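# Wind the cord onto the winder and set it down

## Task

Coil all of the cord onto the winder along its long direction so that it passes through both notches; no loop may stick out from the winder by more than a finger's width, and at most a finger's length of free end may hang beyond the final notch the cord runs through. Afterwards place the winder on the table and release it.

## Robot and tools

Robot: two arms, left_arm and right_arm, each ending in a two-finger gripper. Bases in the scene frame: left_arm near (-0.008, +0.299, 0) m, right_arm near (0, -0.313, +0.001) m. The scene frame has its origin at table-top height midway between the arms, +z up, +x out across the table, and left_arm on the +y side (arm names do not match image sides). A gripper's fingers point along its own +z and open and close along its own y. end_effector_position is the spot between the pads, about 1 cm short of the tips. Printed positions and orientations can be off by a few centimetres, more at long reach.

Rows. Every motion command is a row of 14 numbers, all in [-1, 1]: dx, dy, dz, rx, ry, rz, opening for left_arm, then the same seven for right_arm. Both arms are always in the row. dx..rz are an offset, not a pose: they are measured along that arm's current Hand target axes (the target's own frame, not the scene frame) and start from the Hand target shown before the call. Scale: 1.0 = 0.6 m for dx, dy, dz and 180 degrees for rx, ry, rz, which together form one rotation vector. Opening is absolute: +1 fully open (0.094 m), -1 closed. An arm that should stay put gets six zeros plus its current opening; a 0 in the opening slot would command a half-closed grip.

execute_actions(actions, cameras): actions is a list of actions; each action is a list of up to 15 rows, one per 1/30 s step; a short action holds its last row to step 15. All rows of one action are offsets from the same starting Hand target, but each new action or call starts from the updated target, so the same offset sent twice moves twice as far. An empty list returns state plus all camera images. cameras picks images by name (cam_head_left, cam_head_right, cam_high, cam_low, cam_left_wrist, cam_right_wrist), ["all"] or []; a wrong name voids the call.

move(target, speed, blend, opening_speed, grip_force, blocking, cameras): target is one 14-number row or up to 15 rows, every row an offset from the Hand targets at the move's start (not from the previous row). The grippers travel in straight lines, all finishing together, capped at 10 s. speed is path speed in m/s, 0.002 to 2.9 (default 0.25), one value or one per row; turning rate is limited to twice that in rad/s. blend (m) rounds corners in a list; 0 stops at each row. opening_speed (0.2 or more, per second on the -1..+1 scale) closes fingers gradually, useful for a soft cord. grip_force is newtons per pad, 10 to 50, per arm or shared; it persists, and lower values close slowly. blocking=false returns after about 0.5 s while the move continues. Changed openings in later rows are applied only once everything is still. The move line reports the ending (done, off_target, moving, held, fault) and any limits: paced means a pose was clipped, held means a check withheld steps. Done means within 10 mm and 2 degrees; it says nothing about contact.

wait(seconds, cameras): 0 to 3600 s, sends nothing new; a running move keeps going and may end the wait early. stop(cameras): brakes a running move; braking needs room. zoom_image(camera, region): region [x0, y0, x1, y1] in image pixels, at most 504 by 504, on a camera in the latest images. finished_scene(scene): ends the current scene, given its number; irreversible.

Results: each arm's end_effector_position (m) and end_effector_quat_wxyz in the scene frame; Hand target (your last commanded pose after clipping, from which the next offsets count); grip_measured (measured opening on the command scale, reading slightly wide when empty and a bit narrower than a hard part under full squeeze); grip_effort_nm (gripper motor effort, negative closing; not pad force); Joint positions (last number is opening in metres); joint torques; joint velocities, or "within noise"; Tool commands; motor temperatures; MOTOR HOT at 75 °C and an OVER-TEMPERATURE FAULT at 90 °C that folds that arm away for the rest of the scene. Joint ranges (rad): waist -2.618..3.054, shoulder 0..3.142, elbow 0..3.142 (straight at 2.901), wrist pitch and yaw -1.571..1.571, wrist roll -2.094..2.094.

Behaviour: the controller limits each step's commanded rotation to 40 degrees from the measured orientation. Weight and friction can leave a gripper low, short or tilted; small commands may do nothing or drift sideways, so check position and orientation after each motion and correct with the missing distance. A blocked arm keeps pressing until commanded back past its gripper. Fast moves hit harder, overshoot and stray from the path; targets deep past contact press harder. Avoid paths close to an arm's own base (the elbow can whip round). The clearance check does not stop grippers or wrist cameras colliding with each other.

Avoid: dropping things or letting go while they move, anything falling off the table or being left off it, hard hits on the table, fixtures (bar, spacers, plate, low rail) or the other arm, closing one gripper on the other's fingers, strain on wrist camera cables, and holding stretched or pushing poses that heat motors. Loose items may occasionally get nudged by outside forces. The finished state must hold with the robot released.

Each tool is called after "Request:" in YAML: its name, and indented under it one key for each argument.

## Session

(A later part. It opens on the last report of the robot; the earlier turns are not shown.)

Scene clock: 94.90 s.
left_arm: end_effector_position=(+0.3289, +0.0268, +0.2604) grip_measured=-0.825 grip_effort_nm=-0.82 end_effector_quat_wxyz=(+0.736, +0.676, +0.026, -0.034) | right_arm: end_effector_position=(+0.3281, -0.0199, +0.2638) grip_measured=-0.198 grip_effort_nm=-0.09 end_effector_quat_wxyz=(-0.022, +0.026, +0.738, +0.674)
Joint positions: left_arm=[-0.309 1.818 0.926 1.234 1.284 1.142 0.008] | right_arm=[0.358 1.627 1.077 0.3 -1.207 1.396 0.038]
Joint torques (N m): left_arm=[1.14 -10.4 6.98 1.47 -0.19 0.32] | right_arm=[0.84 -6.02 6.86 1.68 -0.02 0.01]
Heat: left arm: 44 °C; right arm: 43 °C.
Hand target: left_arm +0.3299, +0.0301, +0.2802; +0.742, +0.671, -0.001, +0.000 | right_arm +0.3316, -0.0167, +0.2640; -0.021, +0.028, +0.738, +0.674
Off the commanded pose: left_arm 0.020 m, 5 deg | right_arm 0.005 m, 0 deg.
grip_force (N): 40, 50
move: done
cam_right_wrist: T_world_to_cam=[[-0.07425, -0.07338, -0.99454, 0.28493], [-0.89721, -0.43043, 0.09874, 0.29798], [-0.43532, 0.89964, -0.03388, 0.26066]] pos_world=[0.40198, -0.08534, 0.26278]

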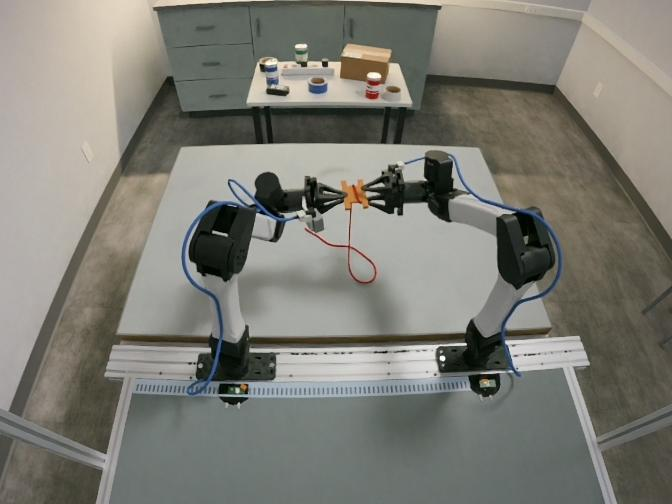

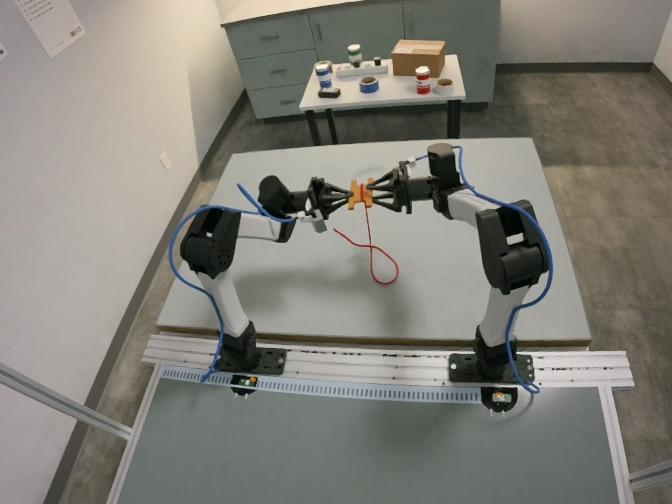

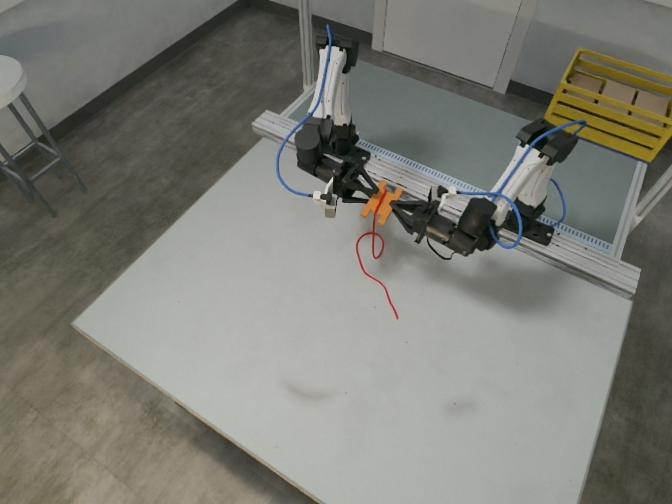

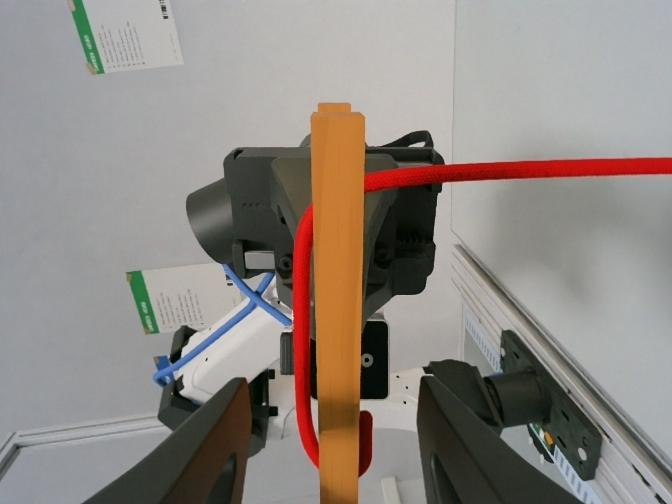

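Request:
move:
  target: [0,0,0,0,0,0,-0.96, 0,0,0,0,0,0,-0.96]
  speed: 0.05
  opening_speed: 0.5
  grip_force: [40,40]
  cameras: ["cam_left_wrist","cam_right_wrist","cam_high"]

Request:
zoom_image:
  camera: "cam_high"
  region: [330, 160, 450, 260]

Scene clock: 97.07 s.
left_arm: end_effector_position=(+0.3292, +0.0268, +0.2604) grip_measured=-0.825 grip_effort_nm=-0.82 end_effector_quat_wxyz=(+0.736, +0.676, +0.027, -0.033) | right_arm: end_effector_position=(+0.3285, -0.0199, +0.2636) grip_measured=-0.851 grip_effort_nm=-0.86 end_effector_quat_wxyz=(-0.021, +0.026, +0.738, +0.674)
Joint positions: left_arm=[-0.309 1.818 0.926 1.234 1.282 1.142 0.008] | right_arm=[0.358 1.629 1.077 0.302 -1.206 1.396 0.007]
Joint torques (N m): left_arm=[1.17 -10.24 6.95 1.47 -0.17 0.34] | right_arm=[0.9 -6.22 6.99 1.66 -0.04 0.02]
Heat: left arm: 44 °C; right arm: 43 °C.
Hand target: left_arm +0.3299, +0.0301, +0.2802; +0.742, +0.671, -0.001, +0.000 | right_arm +0.3316, -0.0167, +0.2641; -0.021, +0.028, +0.738, +0.674
Off the commanded pose: left_arm 0.020 m, 5 deg | right_arm 0.004 m, 0 deg.
grip_force (N): 40, 40
move: done
cam_left_wrist: T_world_to_cam=[[-0.11172, -0.07301, -0.99105, 0.29631], [0.91496, 0.38161, -0.13126, -0.23761], [0.38778, -0.92144, 0.02417, -0.02301]] pos_world=[0.25943, 0.09111, 0.26303]
cam_right_wrist: T_world_to_cam=[[-0.07389, -0.0733, -0.99457, 0.28462], [-0.89777, -0.42936, 0.09834, 0.29868], [-0.43423, 0.90016, -0.03408, 0.26045]] pos_world=[0.40227, -0.08534, 0.26258]
Images, in order (width x height): cam_high 672x504, cam_left_wrist 672x504, cam_right_wrist 672x504.

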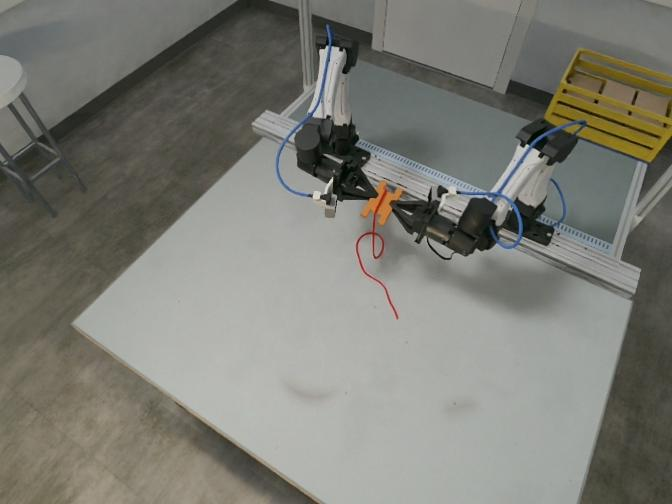

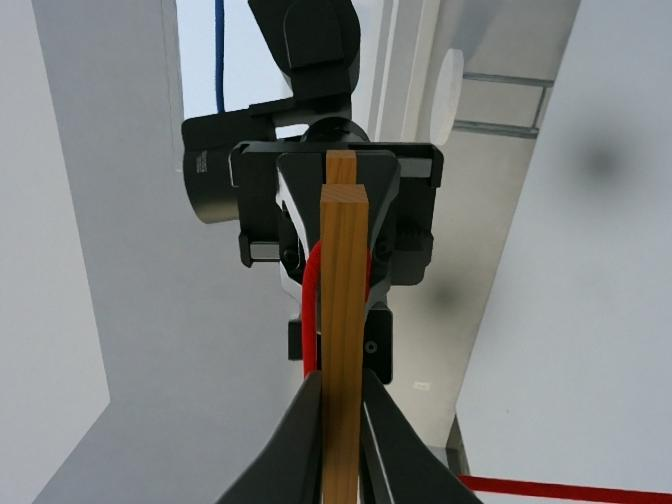

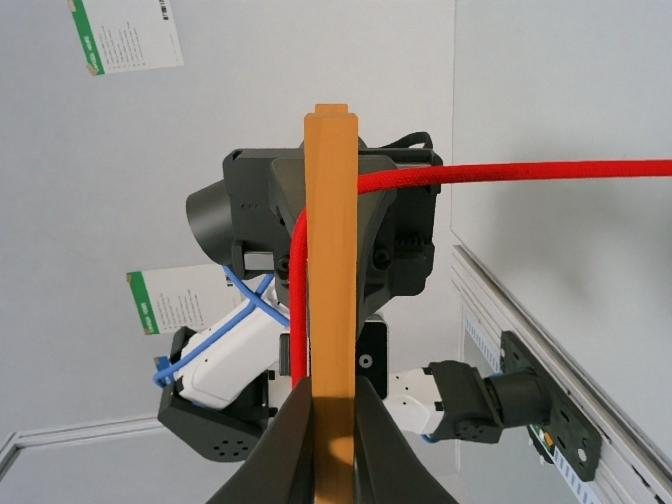

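Scaled by 4.200 from the camera's image (finer frame: 960x720).

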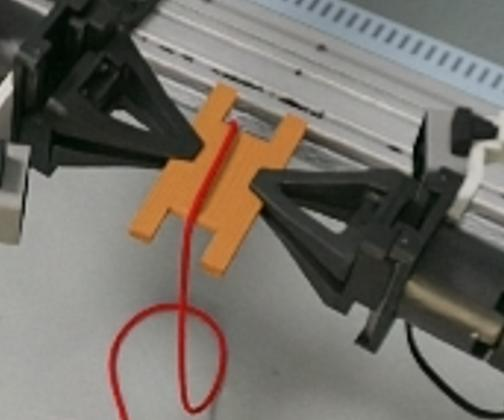

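Request:
move:
  target:
    - [0,0,0,0,0,0,-0.1, 0,0,0,0,0,0,-0.96]
    - [0,0,-0.075,0,0,0,-0.1, 0,0,0,0,0,0,-0.96]
  speed: 0.08
  opening_speed: 1.0
  cameras: ["cam_left_wrist","cam_right_wrist","cam_high"]

Request:
zoom_image:
  camera: "cam_high"
  region: [330, 160, 450, 260]

Scene clock: 100.47 s.
left_arm: end_effector_position=(+0.3350, +0.0714, +0.2722) grip_measured=-0.102 grip_effort_nm=0.13 end_effector_quat_wxyz=(+0.738, +0.674, +0.027, -0.016) | right_arm: end_effector_position=(+0.3286, -0.0199, +0.2635) grip_measured=-0.851 grip_effort_nm=-0.87 end_effector_quat_wxyz=(-0.021, +0.027, +0.738, +0.674)
Joint positions: left_arm=[-0.183 1.818 0.915 1.436 1.373 0.97 0.042] | right_arm=[0.358 1.629 1.077 0.302 -1.205 1.397 0.007]
Joint torques (N m): left_arm=[1.13 -7.31 4.44 1.88 -0.08 0.02] | right_arm=[0.87 -6.17 6.91 1.69 -0.06 0.03]
Heat: left arm: 44 °C; right arm: 42 °C.
Hand target: left_arm +0.3300, +0.0749, +0.2755; +0.742, +0.671, -0.001, +0.000 | right_arm +0.3316, -0.0167, +0.2641; -0.021, +0.028, +0.738, +0.674
Off the commanded pose: left_arm 0.007 m, 4 deg | right_arm 0.004 m, 0 deg.
grip_force (N): 40, 40
move: off_target (left_arm)
cam_left_wrist: T_world_to_cam=[[-0.08725, -0.08024, -0.99295, 0.30467], [0.9075, 0.40472, -0.11244, -0.26273], [0.41089, -0.91091, 0.0375, 0.00356]] pos_world=[0.26354, 0.13402, 0.27285]
cam_right_wrist: T_world_to_cam=[[-0.07463, -0.07346, -0.9945, 0.2848], [-0.89804, -0.42862, 0.09905, 0.29877], [-0.43354, 0.90049, -0.03398, 0.26022]] pos_world=[0.40237, -0.08534, 0.26248]
Images, in order (width x height): cam_high 672x504, cam_left_wrist 672x504, cam_right_wrist 672x504.

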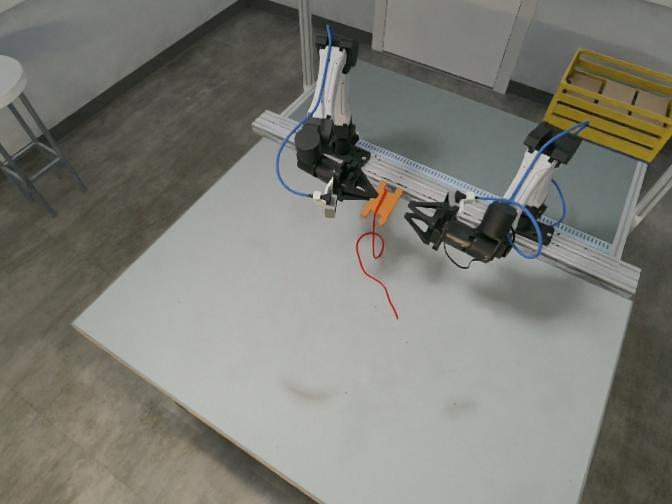

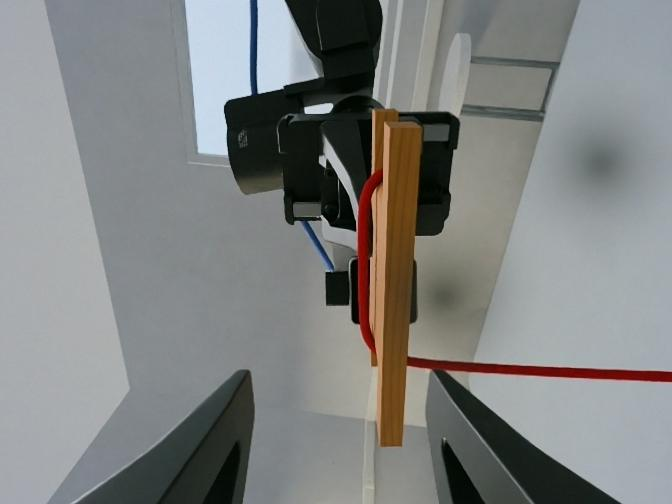

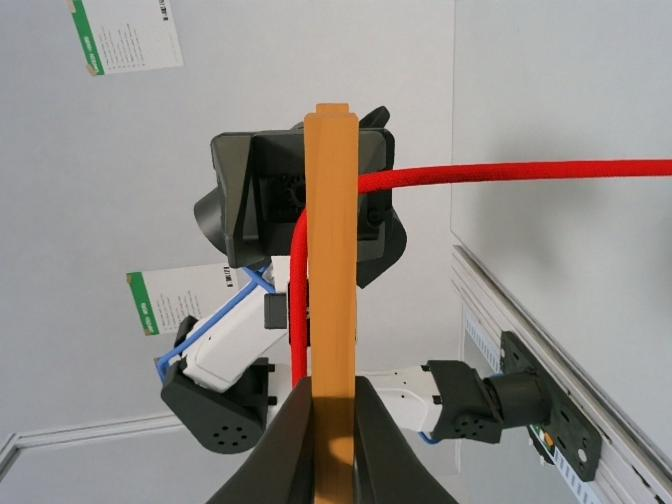

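Scaled by 4.200 from the camera's image (finer frame: 960x720).

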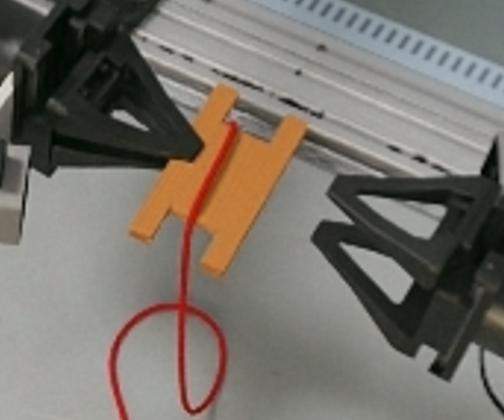

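Request:
move:
  target:
    - [0,0,0,0,0,-0.5,-0.1, 0,0,0,0,0,-0.5,-0.96]
    - [0,0,0,0.0007,-0.0498,0.999,-0.1, 0,0,0,0.0064,0.0445,0.9773,-0.96]
  speed: 0.3
  blend: [0.2,0]
  cameras: ["cam_left_wrist","cam_right_wrist","cam_high","cam_low"]

Request:
zoom_image:
  camera: "cam_high"
  region: [330, 160, 450, 260]

Scene clock: 109.13 s.
left_arm: end_effector_position=(+0.3294, +0.0718, +0.2557) grip_measured=-0.102 grip_effort_nm=0.13 end_effector_quat_wxyz=(-0.017, -0.016, +0.710, -0.704) | right_arm: end_effector_position=(+0.3336, -0.0178, +0.2692) grip_measured=-0.851 grip_effort_nm=-0.86 end_effector_quat_wxyz=(+0.710, -0.704, +0.001, -0.008)
Joint positions: left_arm=[-0.181 1.69 0.935 0.771 1.424 -1.647 0.042] | right_arm=[0.358 1.682 0.997 0.72 -1.208 -1.556 0.007]
Joint torques (N m): left_arm=[1.24 -9.76 8.01 1.66 0.08 0.08] | right_arm=[0.5 -6.67 5.5 1.35 -0.13 0.01]
Heat: left arm: 44 °C; right arm: 42 °C.
Hand target: left_arm +0.3300, +0.0750, +0.2755; +0.001, +0.000, +0.707, -0.708 | right_arm +0.3316, -0.0167, +0.2639; +0.707, -0.707, +0.000, +0.002
Off the commanded pose: left_arm 0.020 m, 3 deg | right_arm 0.006 m, 1 deg.
grip_force (N): 40, 40
move: off_target (left_arm)
cam_left_wrist: T_world_to_cam=[[0.07322, 0.00436, 0.99731, -0.27993], [-0.91536, 0.39728, 0.06547, 0.29588], [-0.39593, -0.91769, 0.03308, 0.27416]] pos_world=[0.39988, 0.13526, 0.25073]
cam_right_wrist: T_world_to_cam=[[-0.00196, 0.00848, 0.99996, -0.26868], [0.89206, -0.45187, 0.00558, -0.26884], [0.4519, 0.89204, -0.00667, -0.04207]] pos_world=[0.2583, -0.08167, 0.26989]
Images, in order (width x height): cam_high 672x504, cam_low 672x504, cam_left_wrist 672x504, cam_right_wrist 672x504.

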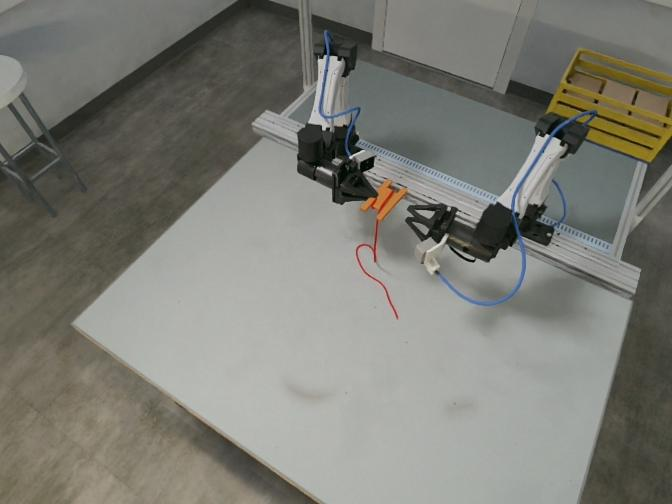

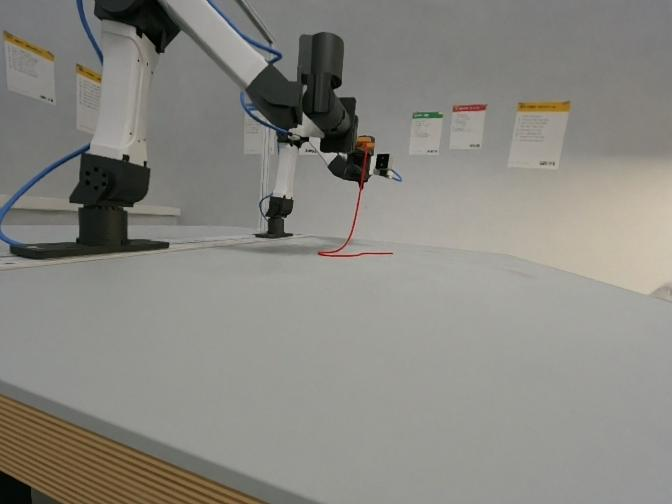

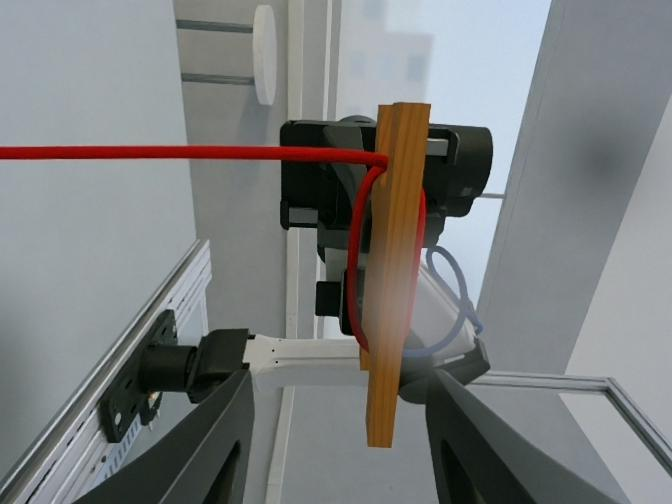

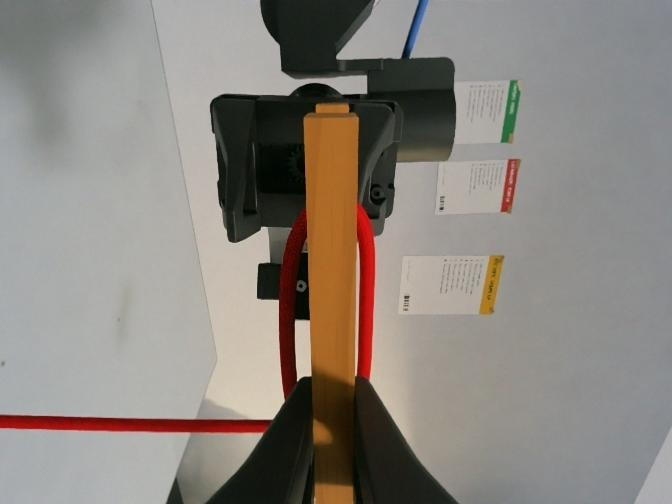

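Scaled by 4.200 from the camera's image (finer frame: 960x720).

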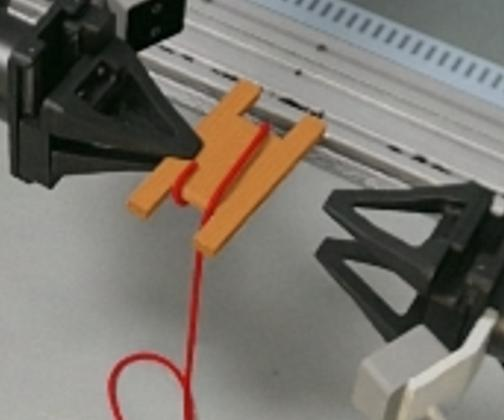

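Request:
zoom_image:
  camera: "cam_left_wrist"
  region: [260, 80, 520, 340]

Request:
zoom_image:
  camera: "cam_right_wrist"
  region: [200, 80, 460, 340]

Scaled by 1.938 from the camera's image (finer frame: 960x720).

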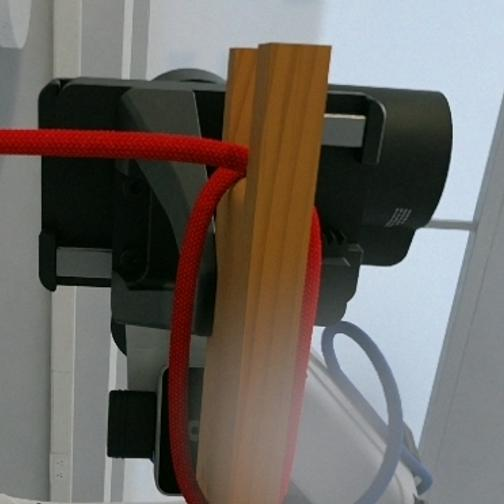

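Scaled by 1.938 from the camera's image (finer frame: 960x720).

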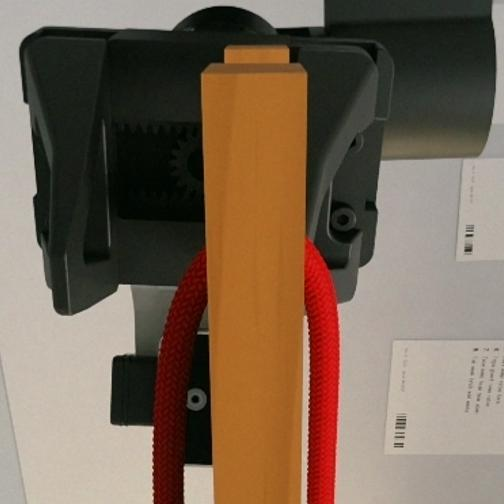

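Request:
move:
  target: [0,-0.025,0.0442,0,0,0.005,-0.1, 0,0,0,0,0,0,-0.96]
  speed: 0.1
  cameras: ["cam_left_wrist"]

Scene clock: 114.87 s.
left_arm: end_effector_position=(+0.3306, +0.0507, +0.2694) grip_measured=-0.102 grip_effort_nm=0.13 end_effector_quat_wxyz=(-0.020, -0.018, +0.710, -0.704) | right_arm: end_effector_position=(+0.3336, -0.0178, +0.2690) grip_measured=-0.851 grip_effort_nm=-0.87 end_effector_quat_wxyz=(+0.710, -0.704, +0.001, -0.008)
Joint positions: left_arm=[-0.239 1.682 0.992 0.692 1.368 -1.642 0.042] | right_arm=[0.358 1.682 0.997 0.718 -1.208 -1.557 0.007]
Joint torques (N m): left_arm=[-0.09 -9.99 8.29 1.69 -0.09 0.29] | right_arm=[0.46 -6.83 5.39 1.34 -0.13 -0.11]
Heat: left arm: 44 °C; right arm: 42 °C.
Hand target: left_arm +0.3300, +0.0484, +0.2906; +0.006, +0.006, +0.707, -0.708 | right_arm +0.3316, -0.0167, +0.2640; +0.708, -0.707, +0.000, +0.002
Off the commanded pose: left_arm 0.021 m, 4 deg | right_arm 0.006 m, 1 deg.
grip_force (N): 40, 40
move: off_target (left_arm)
cam_left_wrist: T_world_to_cam=[[0.08036, 0.00242, 0.99676, -0.29569], [-0.91397, 0.39921, 0.07271, 0.30193], [-0.39774, -0.91686, 0.03429, 0.25509]] pos_world=[0.40118, 0.11407, 0.26403]

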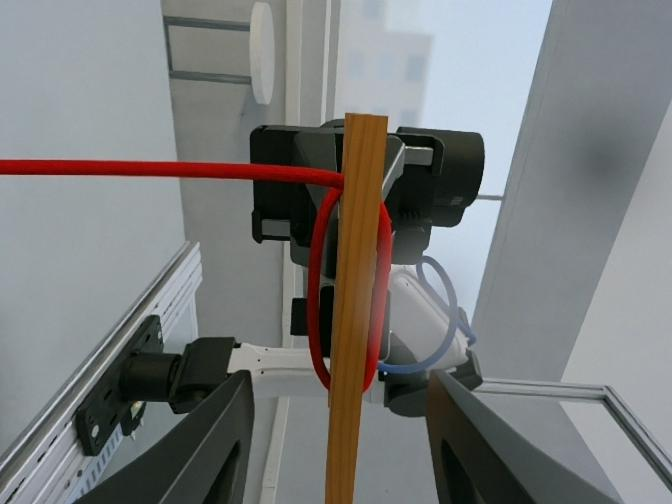

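Request:
move:
  target: [0,-0.005,0.0392,0,0,0.0115,-0.1, 0,0,0,0,0,0,-0.96]
  speed: 0.08
  cameras: ["cam_left_wrist","cam_high","cam_head_right"]

Request:
zoom_image:
  camera: "cam_high"
  region: [330, 160, 450, 260]

Request:
zoom_image:
  camera: "cam_head_right"
  region: [320, 160, 440, 250]

Scene clock: 116.67 s.
left_arm: end_effector_position=(+0.3285, +0.0276, +0.2771) grip_measured=-0.102 grip_effort_nm=0.13 end_effector_quat_wxyz=(-0.003, +0.001, +0.710, -0.704) | right_arm: end_effector_position=(+0.3336, -0.0178, +0.2690) grip_measured=-0.851 grip_effort_nm=-0.86 end_effector_quat_wxyz=(+0.710, -0.704, +0.001, -0.008)
Joint positions: left_arm=[-0.304 1.682 1.027 0.657 1.304 -1.591 0.042] | right_arm=[0.358 1.682 0.997 0.718 -1.208 -1.557 0.007]
Joint torques (N m): left_arm=[-0.03 -8.7 8.44 1.7 -0.07 0.31] | right_arm=[0.39 -6.54 5.33 1.37 -0.13 -0.04]
Heat: left arm: 44 °C; right arm: 42 °C.
Hand target: left_arm +0.3299, +0.0249, +0.2937; +0.019, +0.019, +0.706, -0.707 | right_arm +0.3316, -0.0167, +0.2640; +0.708, -0.707, +0.000, +0.002
Off the commanded pose: left_arm 0.017 m, 3 deg | right_arm 0.005 m, 1 deg.
grip_force (N): 40, 40
move: off_target (left_arm)
cam_left_wrist: T_world_to_cam=[[0.03018, 0.00256, 0.99954, -0.28747], [-0.91599, 0.40032, 0.02663, 0.32205], [-0.40007, -0.91637, 0.01443, 0.23904]] pos_world=[0.3993, 0.09087, 0.27531]
Images, in order (width x height): cam_head_right 672x504, cam_high 672x504, cam_left_wrist 672x504.

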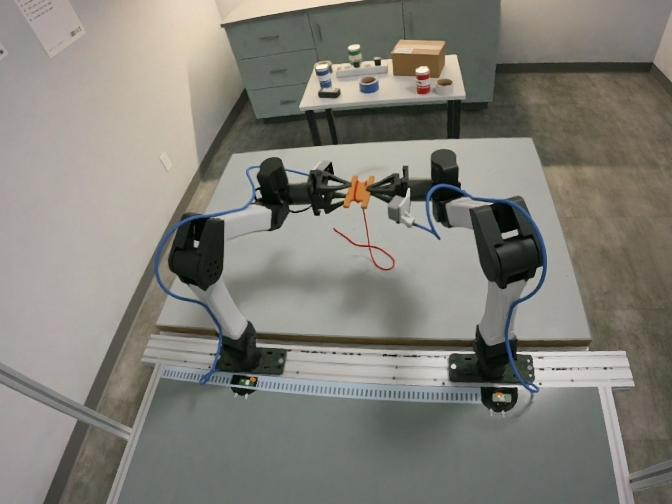

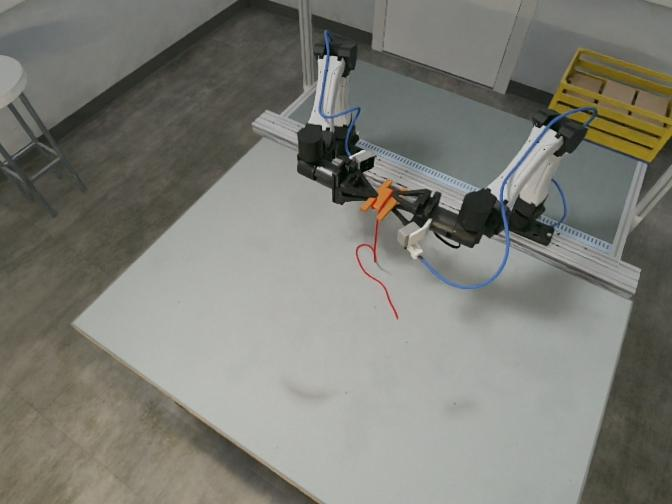

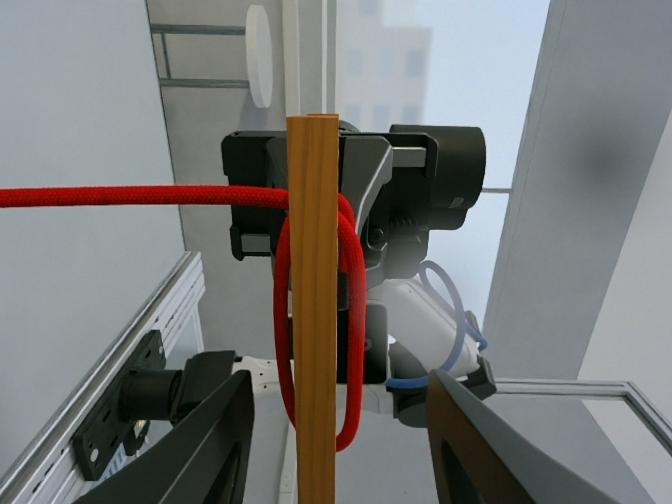

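Scaled by 4.200 from the camera's image (finer frame: 960x720).

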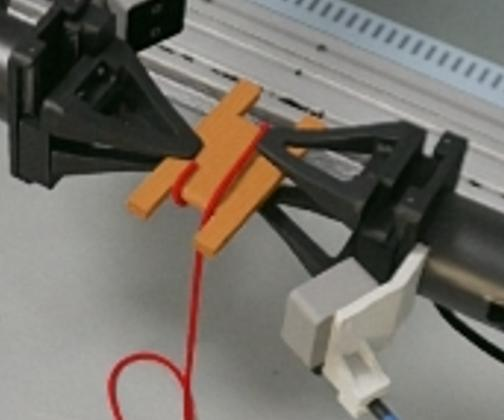

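Scaled by 4.200 from the camera's image (finer frame: 960x720).

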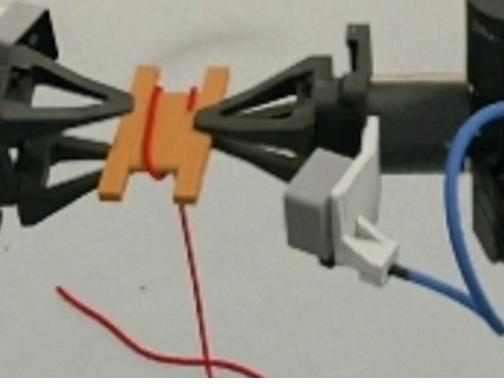

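Request:
move:
  target: [0.0005,0.0093,0.0035,0,0,0.002,-0.1, 0,0,0,0,0,0,-0.96]
  speed: 0.05
  cameras: ["cam_left_wrist"]

Scene clock: 118.23 s.
left_arm: end_effector_position=(+0.3279, +0.0255, +0.2770) grip_measured=-0.102 grip_effort_nm=0.13 end_effector_quat_wxyz=(+0.000, +0.004, +0.710, -0.704) | right_arm: end_effector_position=(+0.3336, -0.0178, +0.2690) grip_measured=-0.851 grip_effort_nm=-0.86 end_effector_quat_wxyz=(+0.710, -0.704, +0.001, -0.008)
Joint positions: left_arm=[-0.31 1.682 1.027 0.656 1.298 -1.581 0.042] | right_arm=[0.358 1.682 0.997 0.718 -1.208 -1.557 0.007]
Joint torques (N m): left_arm=[-0.01 -7.72 7.66 1.87 -0.09 0.27] | right_arm=[0.66 -6.75 5.41 1.36 -0.13 -0.11]
Heat: left arm: 44 °C; right arm: 42 °C.
Hand target: left_arm +0.3298, +0.0227, +0.2881; +0.021, +0.021, +0.706, -0.707 | right_arm +0.3316, -0.0167, +0.2640; +0.708, -0.707, +0.000, +0.002
Off the commanded pose: left_arm 0.012 m, 3 deg | right_arm 0.005 m, 1 deg.
grip_force (N): 40, 40
move: off_target (left_arm)
cam_left_wrist: T_world_to_cam=[[0.02062, 0.00252, 0.99978, -0.28439], [-0.91601, 0.40076, 0.01788, 0.32475], [-0.40063, -0.91618, 0.01057, 0.23805]] pos_world=[0.39871, 0.08867, 0.276]

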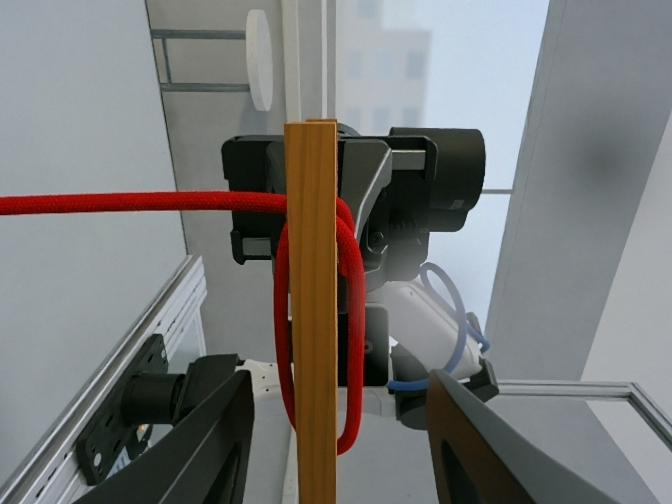

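Request:
move:
  target: [0.0005,0.015,0.0,0,0,0,-0.1, 0,0,0,0,0,0,-0.96]
  speed: 0.05
  cameras: ["cam_left_wrist"]

Scene clock: 119.10 s.
left_arm: end_effector_position=(+0.3280, +0.0255, +0.2772) grip_measured=-0.102 grip_effort_nm=0.13 end_effector_quat_wxyz=(+0.004, +0.007, +0.710, -0.704) | right_arm: end_effector_position=(+0.3336, -0.0178, +0.2690) grip_measured=-0.851 grip_effort_nm=-0.86 end_effector_quat_wxyz=(+0.710, -0.704, +0.001, -0.008)
Joint positions: left_arm=[-0.31 1.682 1.027 0.657 1.297 -1.572 0.042] | right_arm=[0.358 1.682 0.997 0.718 -1.208 -1.557 0.007]
Joint torques (N m): left_arm=[-0.1 -6.43 6.12 2.06 -0.09 0.29] | right_arm=[0.64 -6.82 5.38 1.35 -0.12 -0.07]
Heat: left arm: 44 °C; right arm: 42 °C.
Hand target: left_arm +0.3301, +0.0227, +0.2791; +0.021, +0.021, +0.706, -0.707 | right_arm +0.3316, -0.0167, +0.2640; +0.708, -0.707, +0.000, +0.002
Off the commanded pose: left_arm 0.004 m, 3 deg | right_arm 0.005 m, 1 deg.
grip_force (N): 40, 40
move: off_target (left_arm)
cam_left_wrist: T_world_to_cam=[[0.01033, 0.00286, 0.99994, -0.28115], [-0.91641, 0.40014, 0.00832, 0.32766], [-0.40009, -0.91645, 0.00675, 0.23905]] pos_world=[0.39882, 0.08877, 0.2768]

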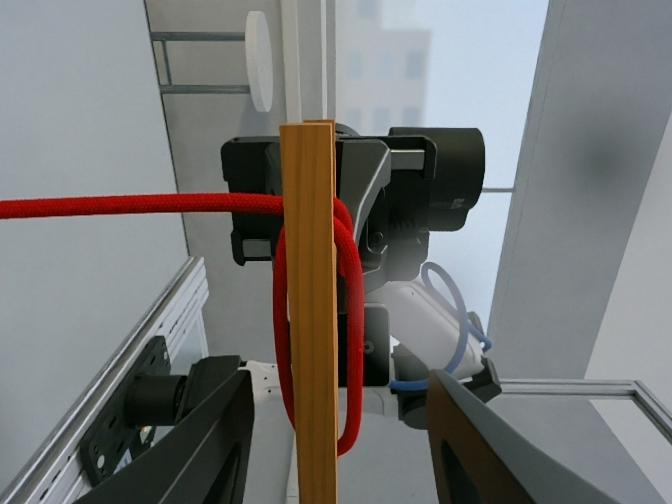

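Request:
move:
  target: [0.0014,0.027,0.0,0,0,0,-0.1, 0,0,0,0,0,0,-0.96]
  speed: 0.05
  cameras: ["cam_left_wrist"]

Scene clock: 120.73 s.
left_arm: end_effector_position=(+0.3290, +0.0254, +0.2663) grip_measured=-0.102 grip_effort_nm=0.13 end_effector_quat_wxyz=(+0.013, +0.016, +0.709, -0.705) | right_arm: end_effector_position=(+0.3336, -0.0178, +0.2690) grip_measured=-0.851 grip_effort_nm=-0.86 end_effector_quat_wxyz=(+0.710, -0.704, +0.001, -0.008)
Joint positions: left_arm=[-0.31 1.705 1.001 0.718 1.297 -1.558 0.042] | right_arm=[0.358 1.682 0.997 0.718 -1.208 -1.557 0.007]
Joint torques (N m): left_arm=[-0.08 -6.23 5.11 2.11 -0.09 0.19] | right_arm=[0.38 -6.68 5.49 1.36 -0.1 -0.07]
Heat: left arm: 44 °C; right arm: 42 °C.
Hand target: left_arm +0.3302, +0.0227, +0.2629; +0.021, +0.021, +0.706, -0.707 | right_arm +0.3316, -0.0167, +0.2640; +0.708, -0.707, +0.000, +0.002
Off the commanded pose: left_arm 0.005 m, 1 deg | right_arm 0.005 m, 1 deg.
grip_force (N): 40, 40
move: done
cam_left_wrist: T_world_to_cam=[[-0.01401, 0.00586, 0.99989, -0.26238], [-0.9164, 0.39998, -0.01518, 0.335], [-0.40003, -0.9165, -0.00024, 0.24127]] pos_world=[0.39983, 0.08866, 0.26749]

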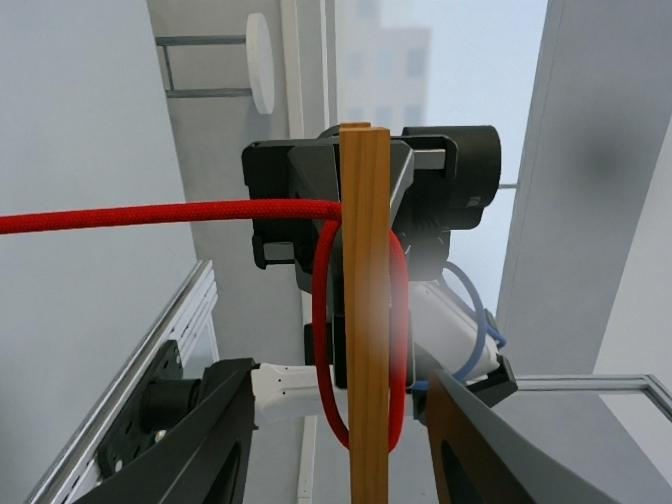

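Request:
move:
  target: [-0.0024,-0.0442,0.0,0,0,0,-0.1, 0,0,0,0,0,0,-0.96]
  speed: 0.05
  cameras: ["cam_left_wrist"]

Scene clock: 122.37 s.
left_arm: end_effector_position=(+0.3309, +0.0248, +0.2670) grip_measured=-0.102 grip_effort_nm=0.13 end_effector_quat_wxyz=(+0.002, +0.005, +0.712, -0.702) | right_arm: end_effector_position=(+0.3336, -0.0178, +0.2690) grip_measured=-0.851 grip_effort_nm=-0.87 end_effector_quat_wxyz=(+0.710, -0.704, +0.001, -0.008)
Joint positions: left_arm=[-0.31 1.705 1.019 0.673 1.297 -1.562 0.042] | right_arm=[0.358 1.682 0.997 0.718 -1.208 -1.557 0.007]
Joint torques (N m): left_arm=[-0.01 -10.35 8.32 1.75 -0.07 0.07] | right_arm=[0.42 -6.64 5.52 1.37 -0.12 -0.05]
Heat: left arm: 44 °C; right arm: 42 °C.
Hand target: left_arm +0.3301, +0.0228, +0.2894; +0.021, +0.021, +0.706, -0.707 | right_arm +0.3316, -0.0167, +0.2640; +0.708, -0.707, +0.000, +0.002
Off the commanded pose: left_arm 0.023 m, 3 deg | right_arm 0.005 m, 1 deg.
grip_force (N): 40, 40
move: off_target (left_arm)
cam_left_wrist: T_world_to_cam=[[0.01624, -0.00167, 0.99987, -0.27284], [-0.91656, 0.3996, 0.01555, 0.32872], [-0.39958, -0.91669, 0.00496, 0.23997]] pos_world=[0.40161, 0.08817, 0.2665]

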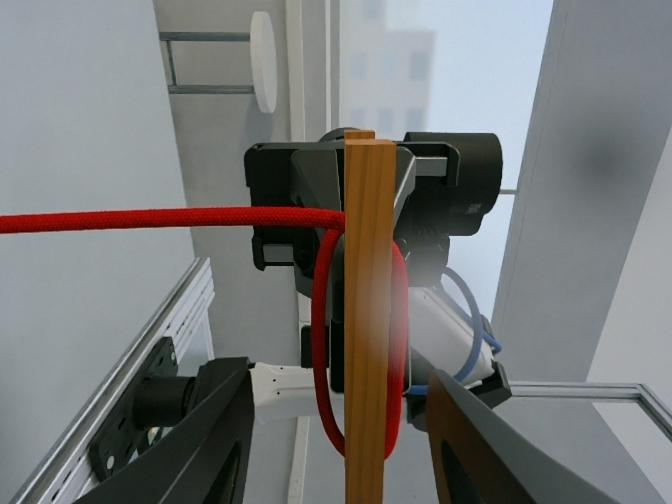

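Request:
wait:
  seconds: 0.1
  cameras: ["cam_high","cam_head_right","cam_head_left"]

Request:
zoom_image:
  camera: "cam_high"
  region: [350, 170, 430, 240]

Request:
zoom_image:
  camera: "cam_head_right"
  region: [320, 160, 400, 230]

Request:
zoom_image:
  camera: "cam_head_left"
  region: [310, 160, 390, 230]

Scene clock: 123.23 s.
left_arm: end_effector_position=(+0.3309, +0.0248, +0.2669) grip_measured=-0.102 grip_effort_nm=0.13 end_effector_quat_wxyz=(+0.002, +0.005, +0.712, -0.702) | right_arm: end_effector_position=(+0.3336, -0.0178, +0.2690) grip_measured=-0.851 grip_effort_nm=-0.87 end_effector_quat_wxyz=(+0.710, -0.704, +0.001, -0.008)
Joint positions: left_arm=[-0.31 1.705 1.019 0.673 1.297 -1.562 0.042] | right_arm=[0.358 1.682 0.997 0.718 -1.208 -1.557 0.007]
Joint torques (N m): left_arm=[0.02 -10.3 8.38 1.72 -0.06 0.07] | right_arm=[0.42 -6.68 5.49 1.38 -0.11 -0.02]
Heat: left arm: 44 °C; right arm: 42 °C.
Hand target: left_arm +0.3301, +0.0228, +0.2894; +0.021, +0.021, +0.706, -0.707 | right_arm +0.3316, -0.0167, +0.2640; +0.708, -0.707, +0.000, +0.002
Tool commands: left_gripper/opening=-0.1 right_gripper/opening=-0.96
Off the commanded pose: left_arm 0.023 m, 3 deg | right_arm 0.005 m, 1 deg.
grip_force (N): 40, 40
wait: 0.10 s; at rest from the start
Images, in order (width x height): cam_head_left 672x504, cam_head_right 672x504, cam_high 672x504.

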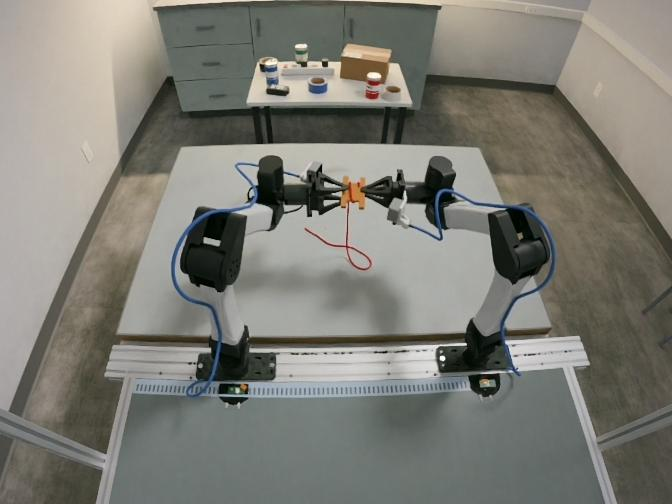

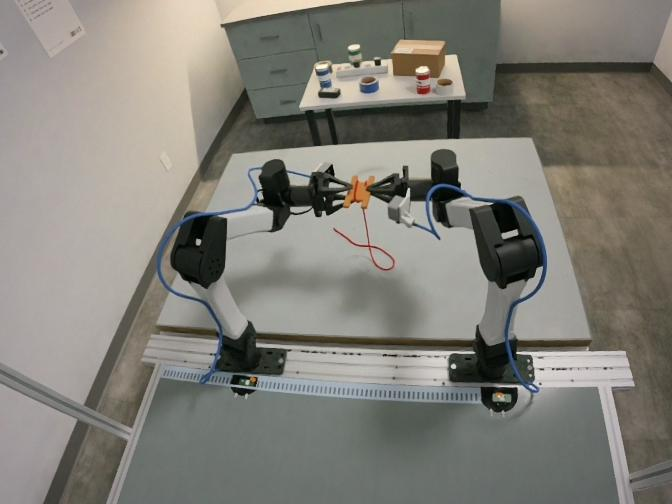

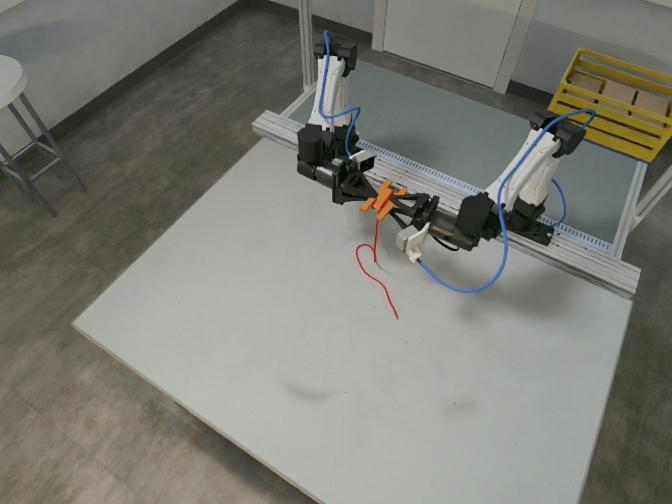

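Scaled by 6.300 from the camera's image (finer frame: 960x720).

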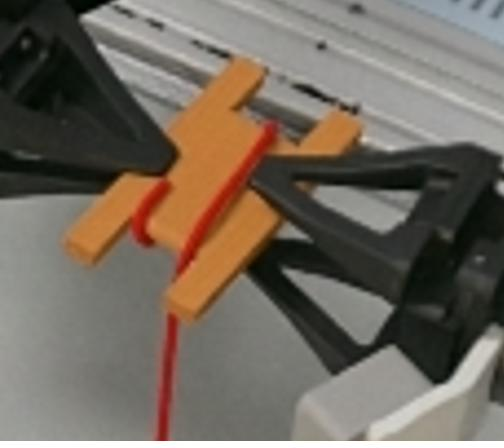

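Scaled by 6.300 from the camera's image (finer frame: 960x720).

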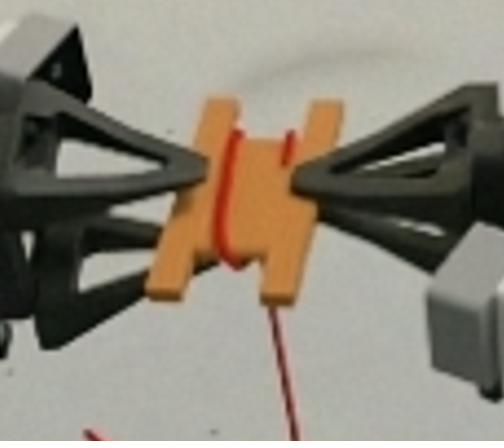

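Scaled by 6.300 from the camera's image (finer frame: 960x720).

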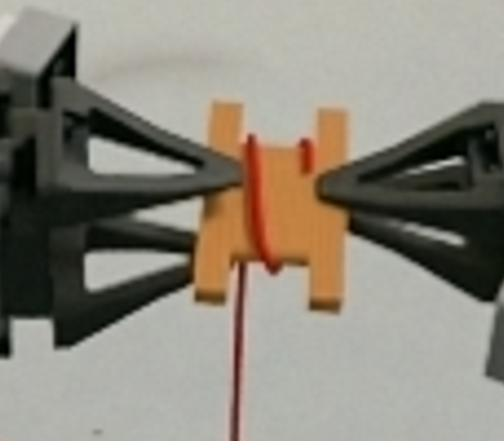

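Request:
move:
  target: [0,0,-0.0017,0,0,0,-0.96, 0,0,0,0,0,0,-0.96]
  speed: 0.05
  opening_speed: 0.4
  cameras: ["cam_left_wrist","cam_head_left"]

Request:
zoom_image:
  camera: "cam_head_left"
  region: [310, 160, 390, 230]

Scene clock: 126.30 s.
left_arm: end_effector_position=(+0.3309, +0.0248, +0.2698) grip_measured=-0.822 grip_effort_nm=-0.82 end_effector_quat_wxyz=(+0.002, +0.005, +0.711, -0.703) | right_arm: end_effector_position=(+0.3333, -0.0178, +0.2673) grip_measured=-0.851 grip_effort_nm=-0.87 end_effector_quat_wxyz=(+0.709, -0.706, +0.000, -0.008)
Joint positions: left_arm=[-0.31 1.702 1.024 0.669 1.297 -1.568 0.008] | right_arm=[0.358 1.682 0.997 0.706 -1.21 -1.57 0.007]
Joint torques (N m): left_arm=[0.2 -10.03 7.97 1.71 -0.04 0.16] | right_arm=[0.39 -6.69 5.38 1.48 -0.1 0.1]
Heat: left arm: 44 °C; right arm: 41 °C.
Hand target: left_arm +0.3301, +0.0238, +0.2894; +0.021, +0.021, +0.706, -0.707 | right_arm +0.3316, -0.0167, +0.2640; +0.707, -0.707, +0.000, +0.002
Off the commanded pose: left_arm 0.020 m, 3 deg | right_arm 0.004 m, 1 deg.
grip_force (N): 40, 40
move: off_target (left_arm)
cam_left_wrist: T_world_to_cam=[[0.01752, -0.00018, 0.99985, -0.27608], [-0.91654, 0.39962, 0.01613, 0.32865], [-0.39956, -0.91668, 0.00684, 0.2394]] pos_world=[0.40171, 0.08807, 0.2691]
Images, in order (width x height): cam_head_left 672x504, cam_left_wrist 672x504.

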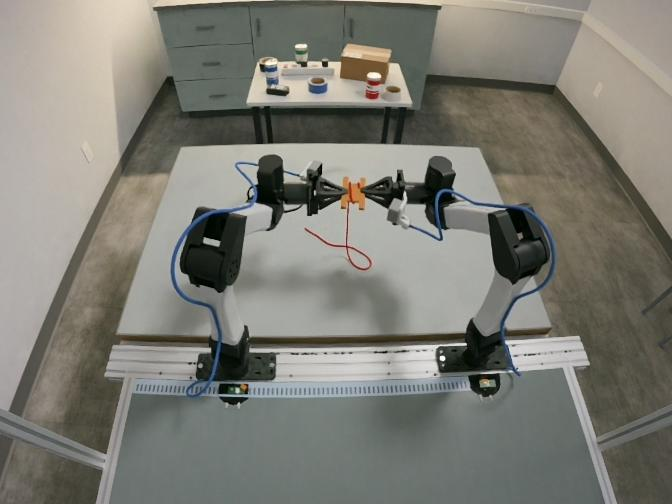

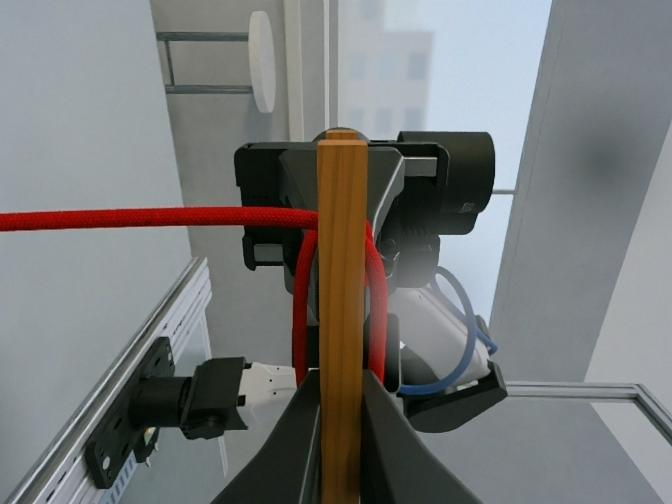

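Scaled by 6.300 from the camera's image (finer frame: 960x720).

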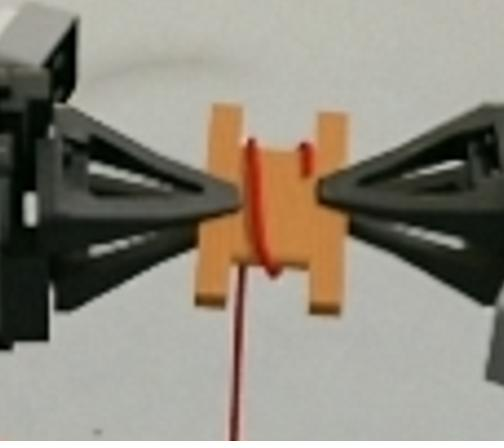

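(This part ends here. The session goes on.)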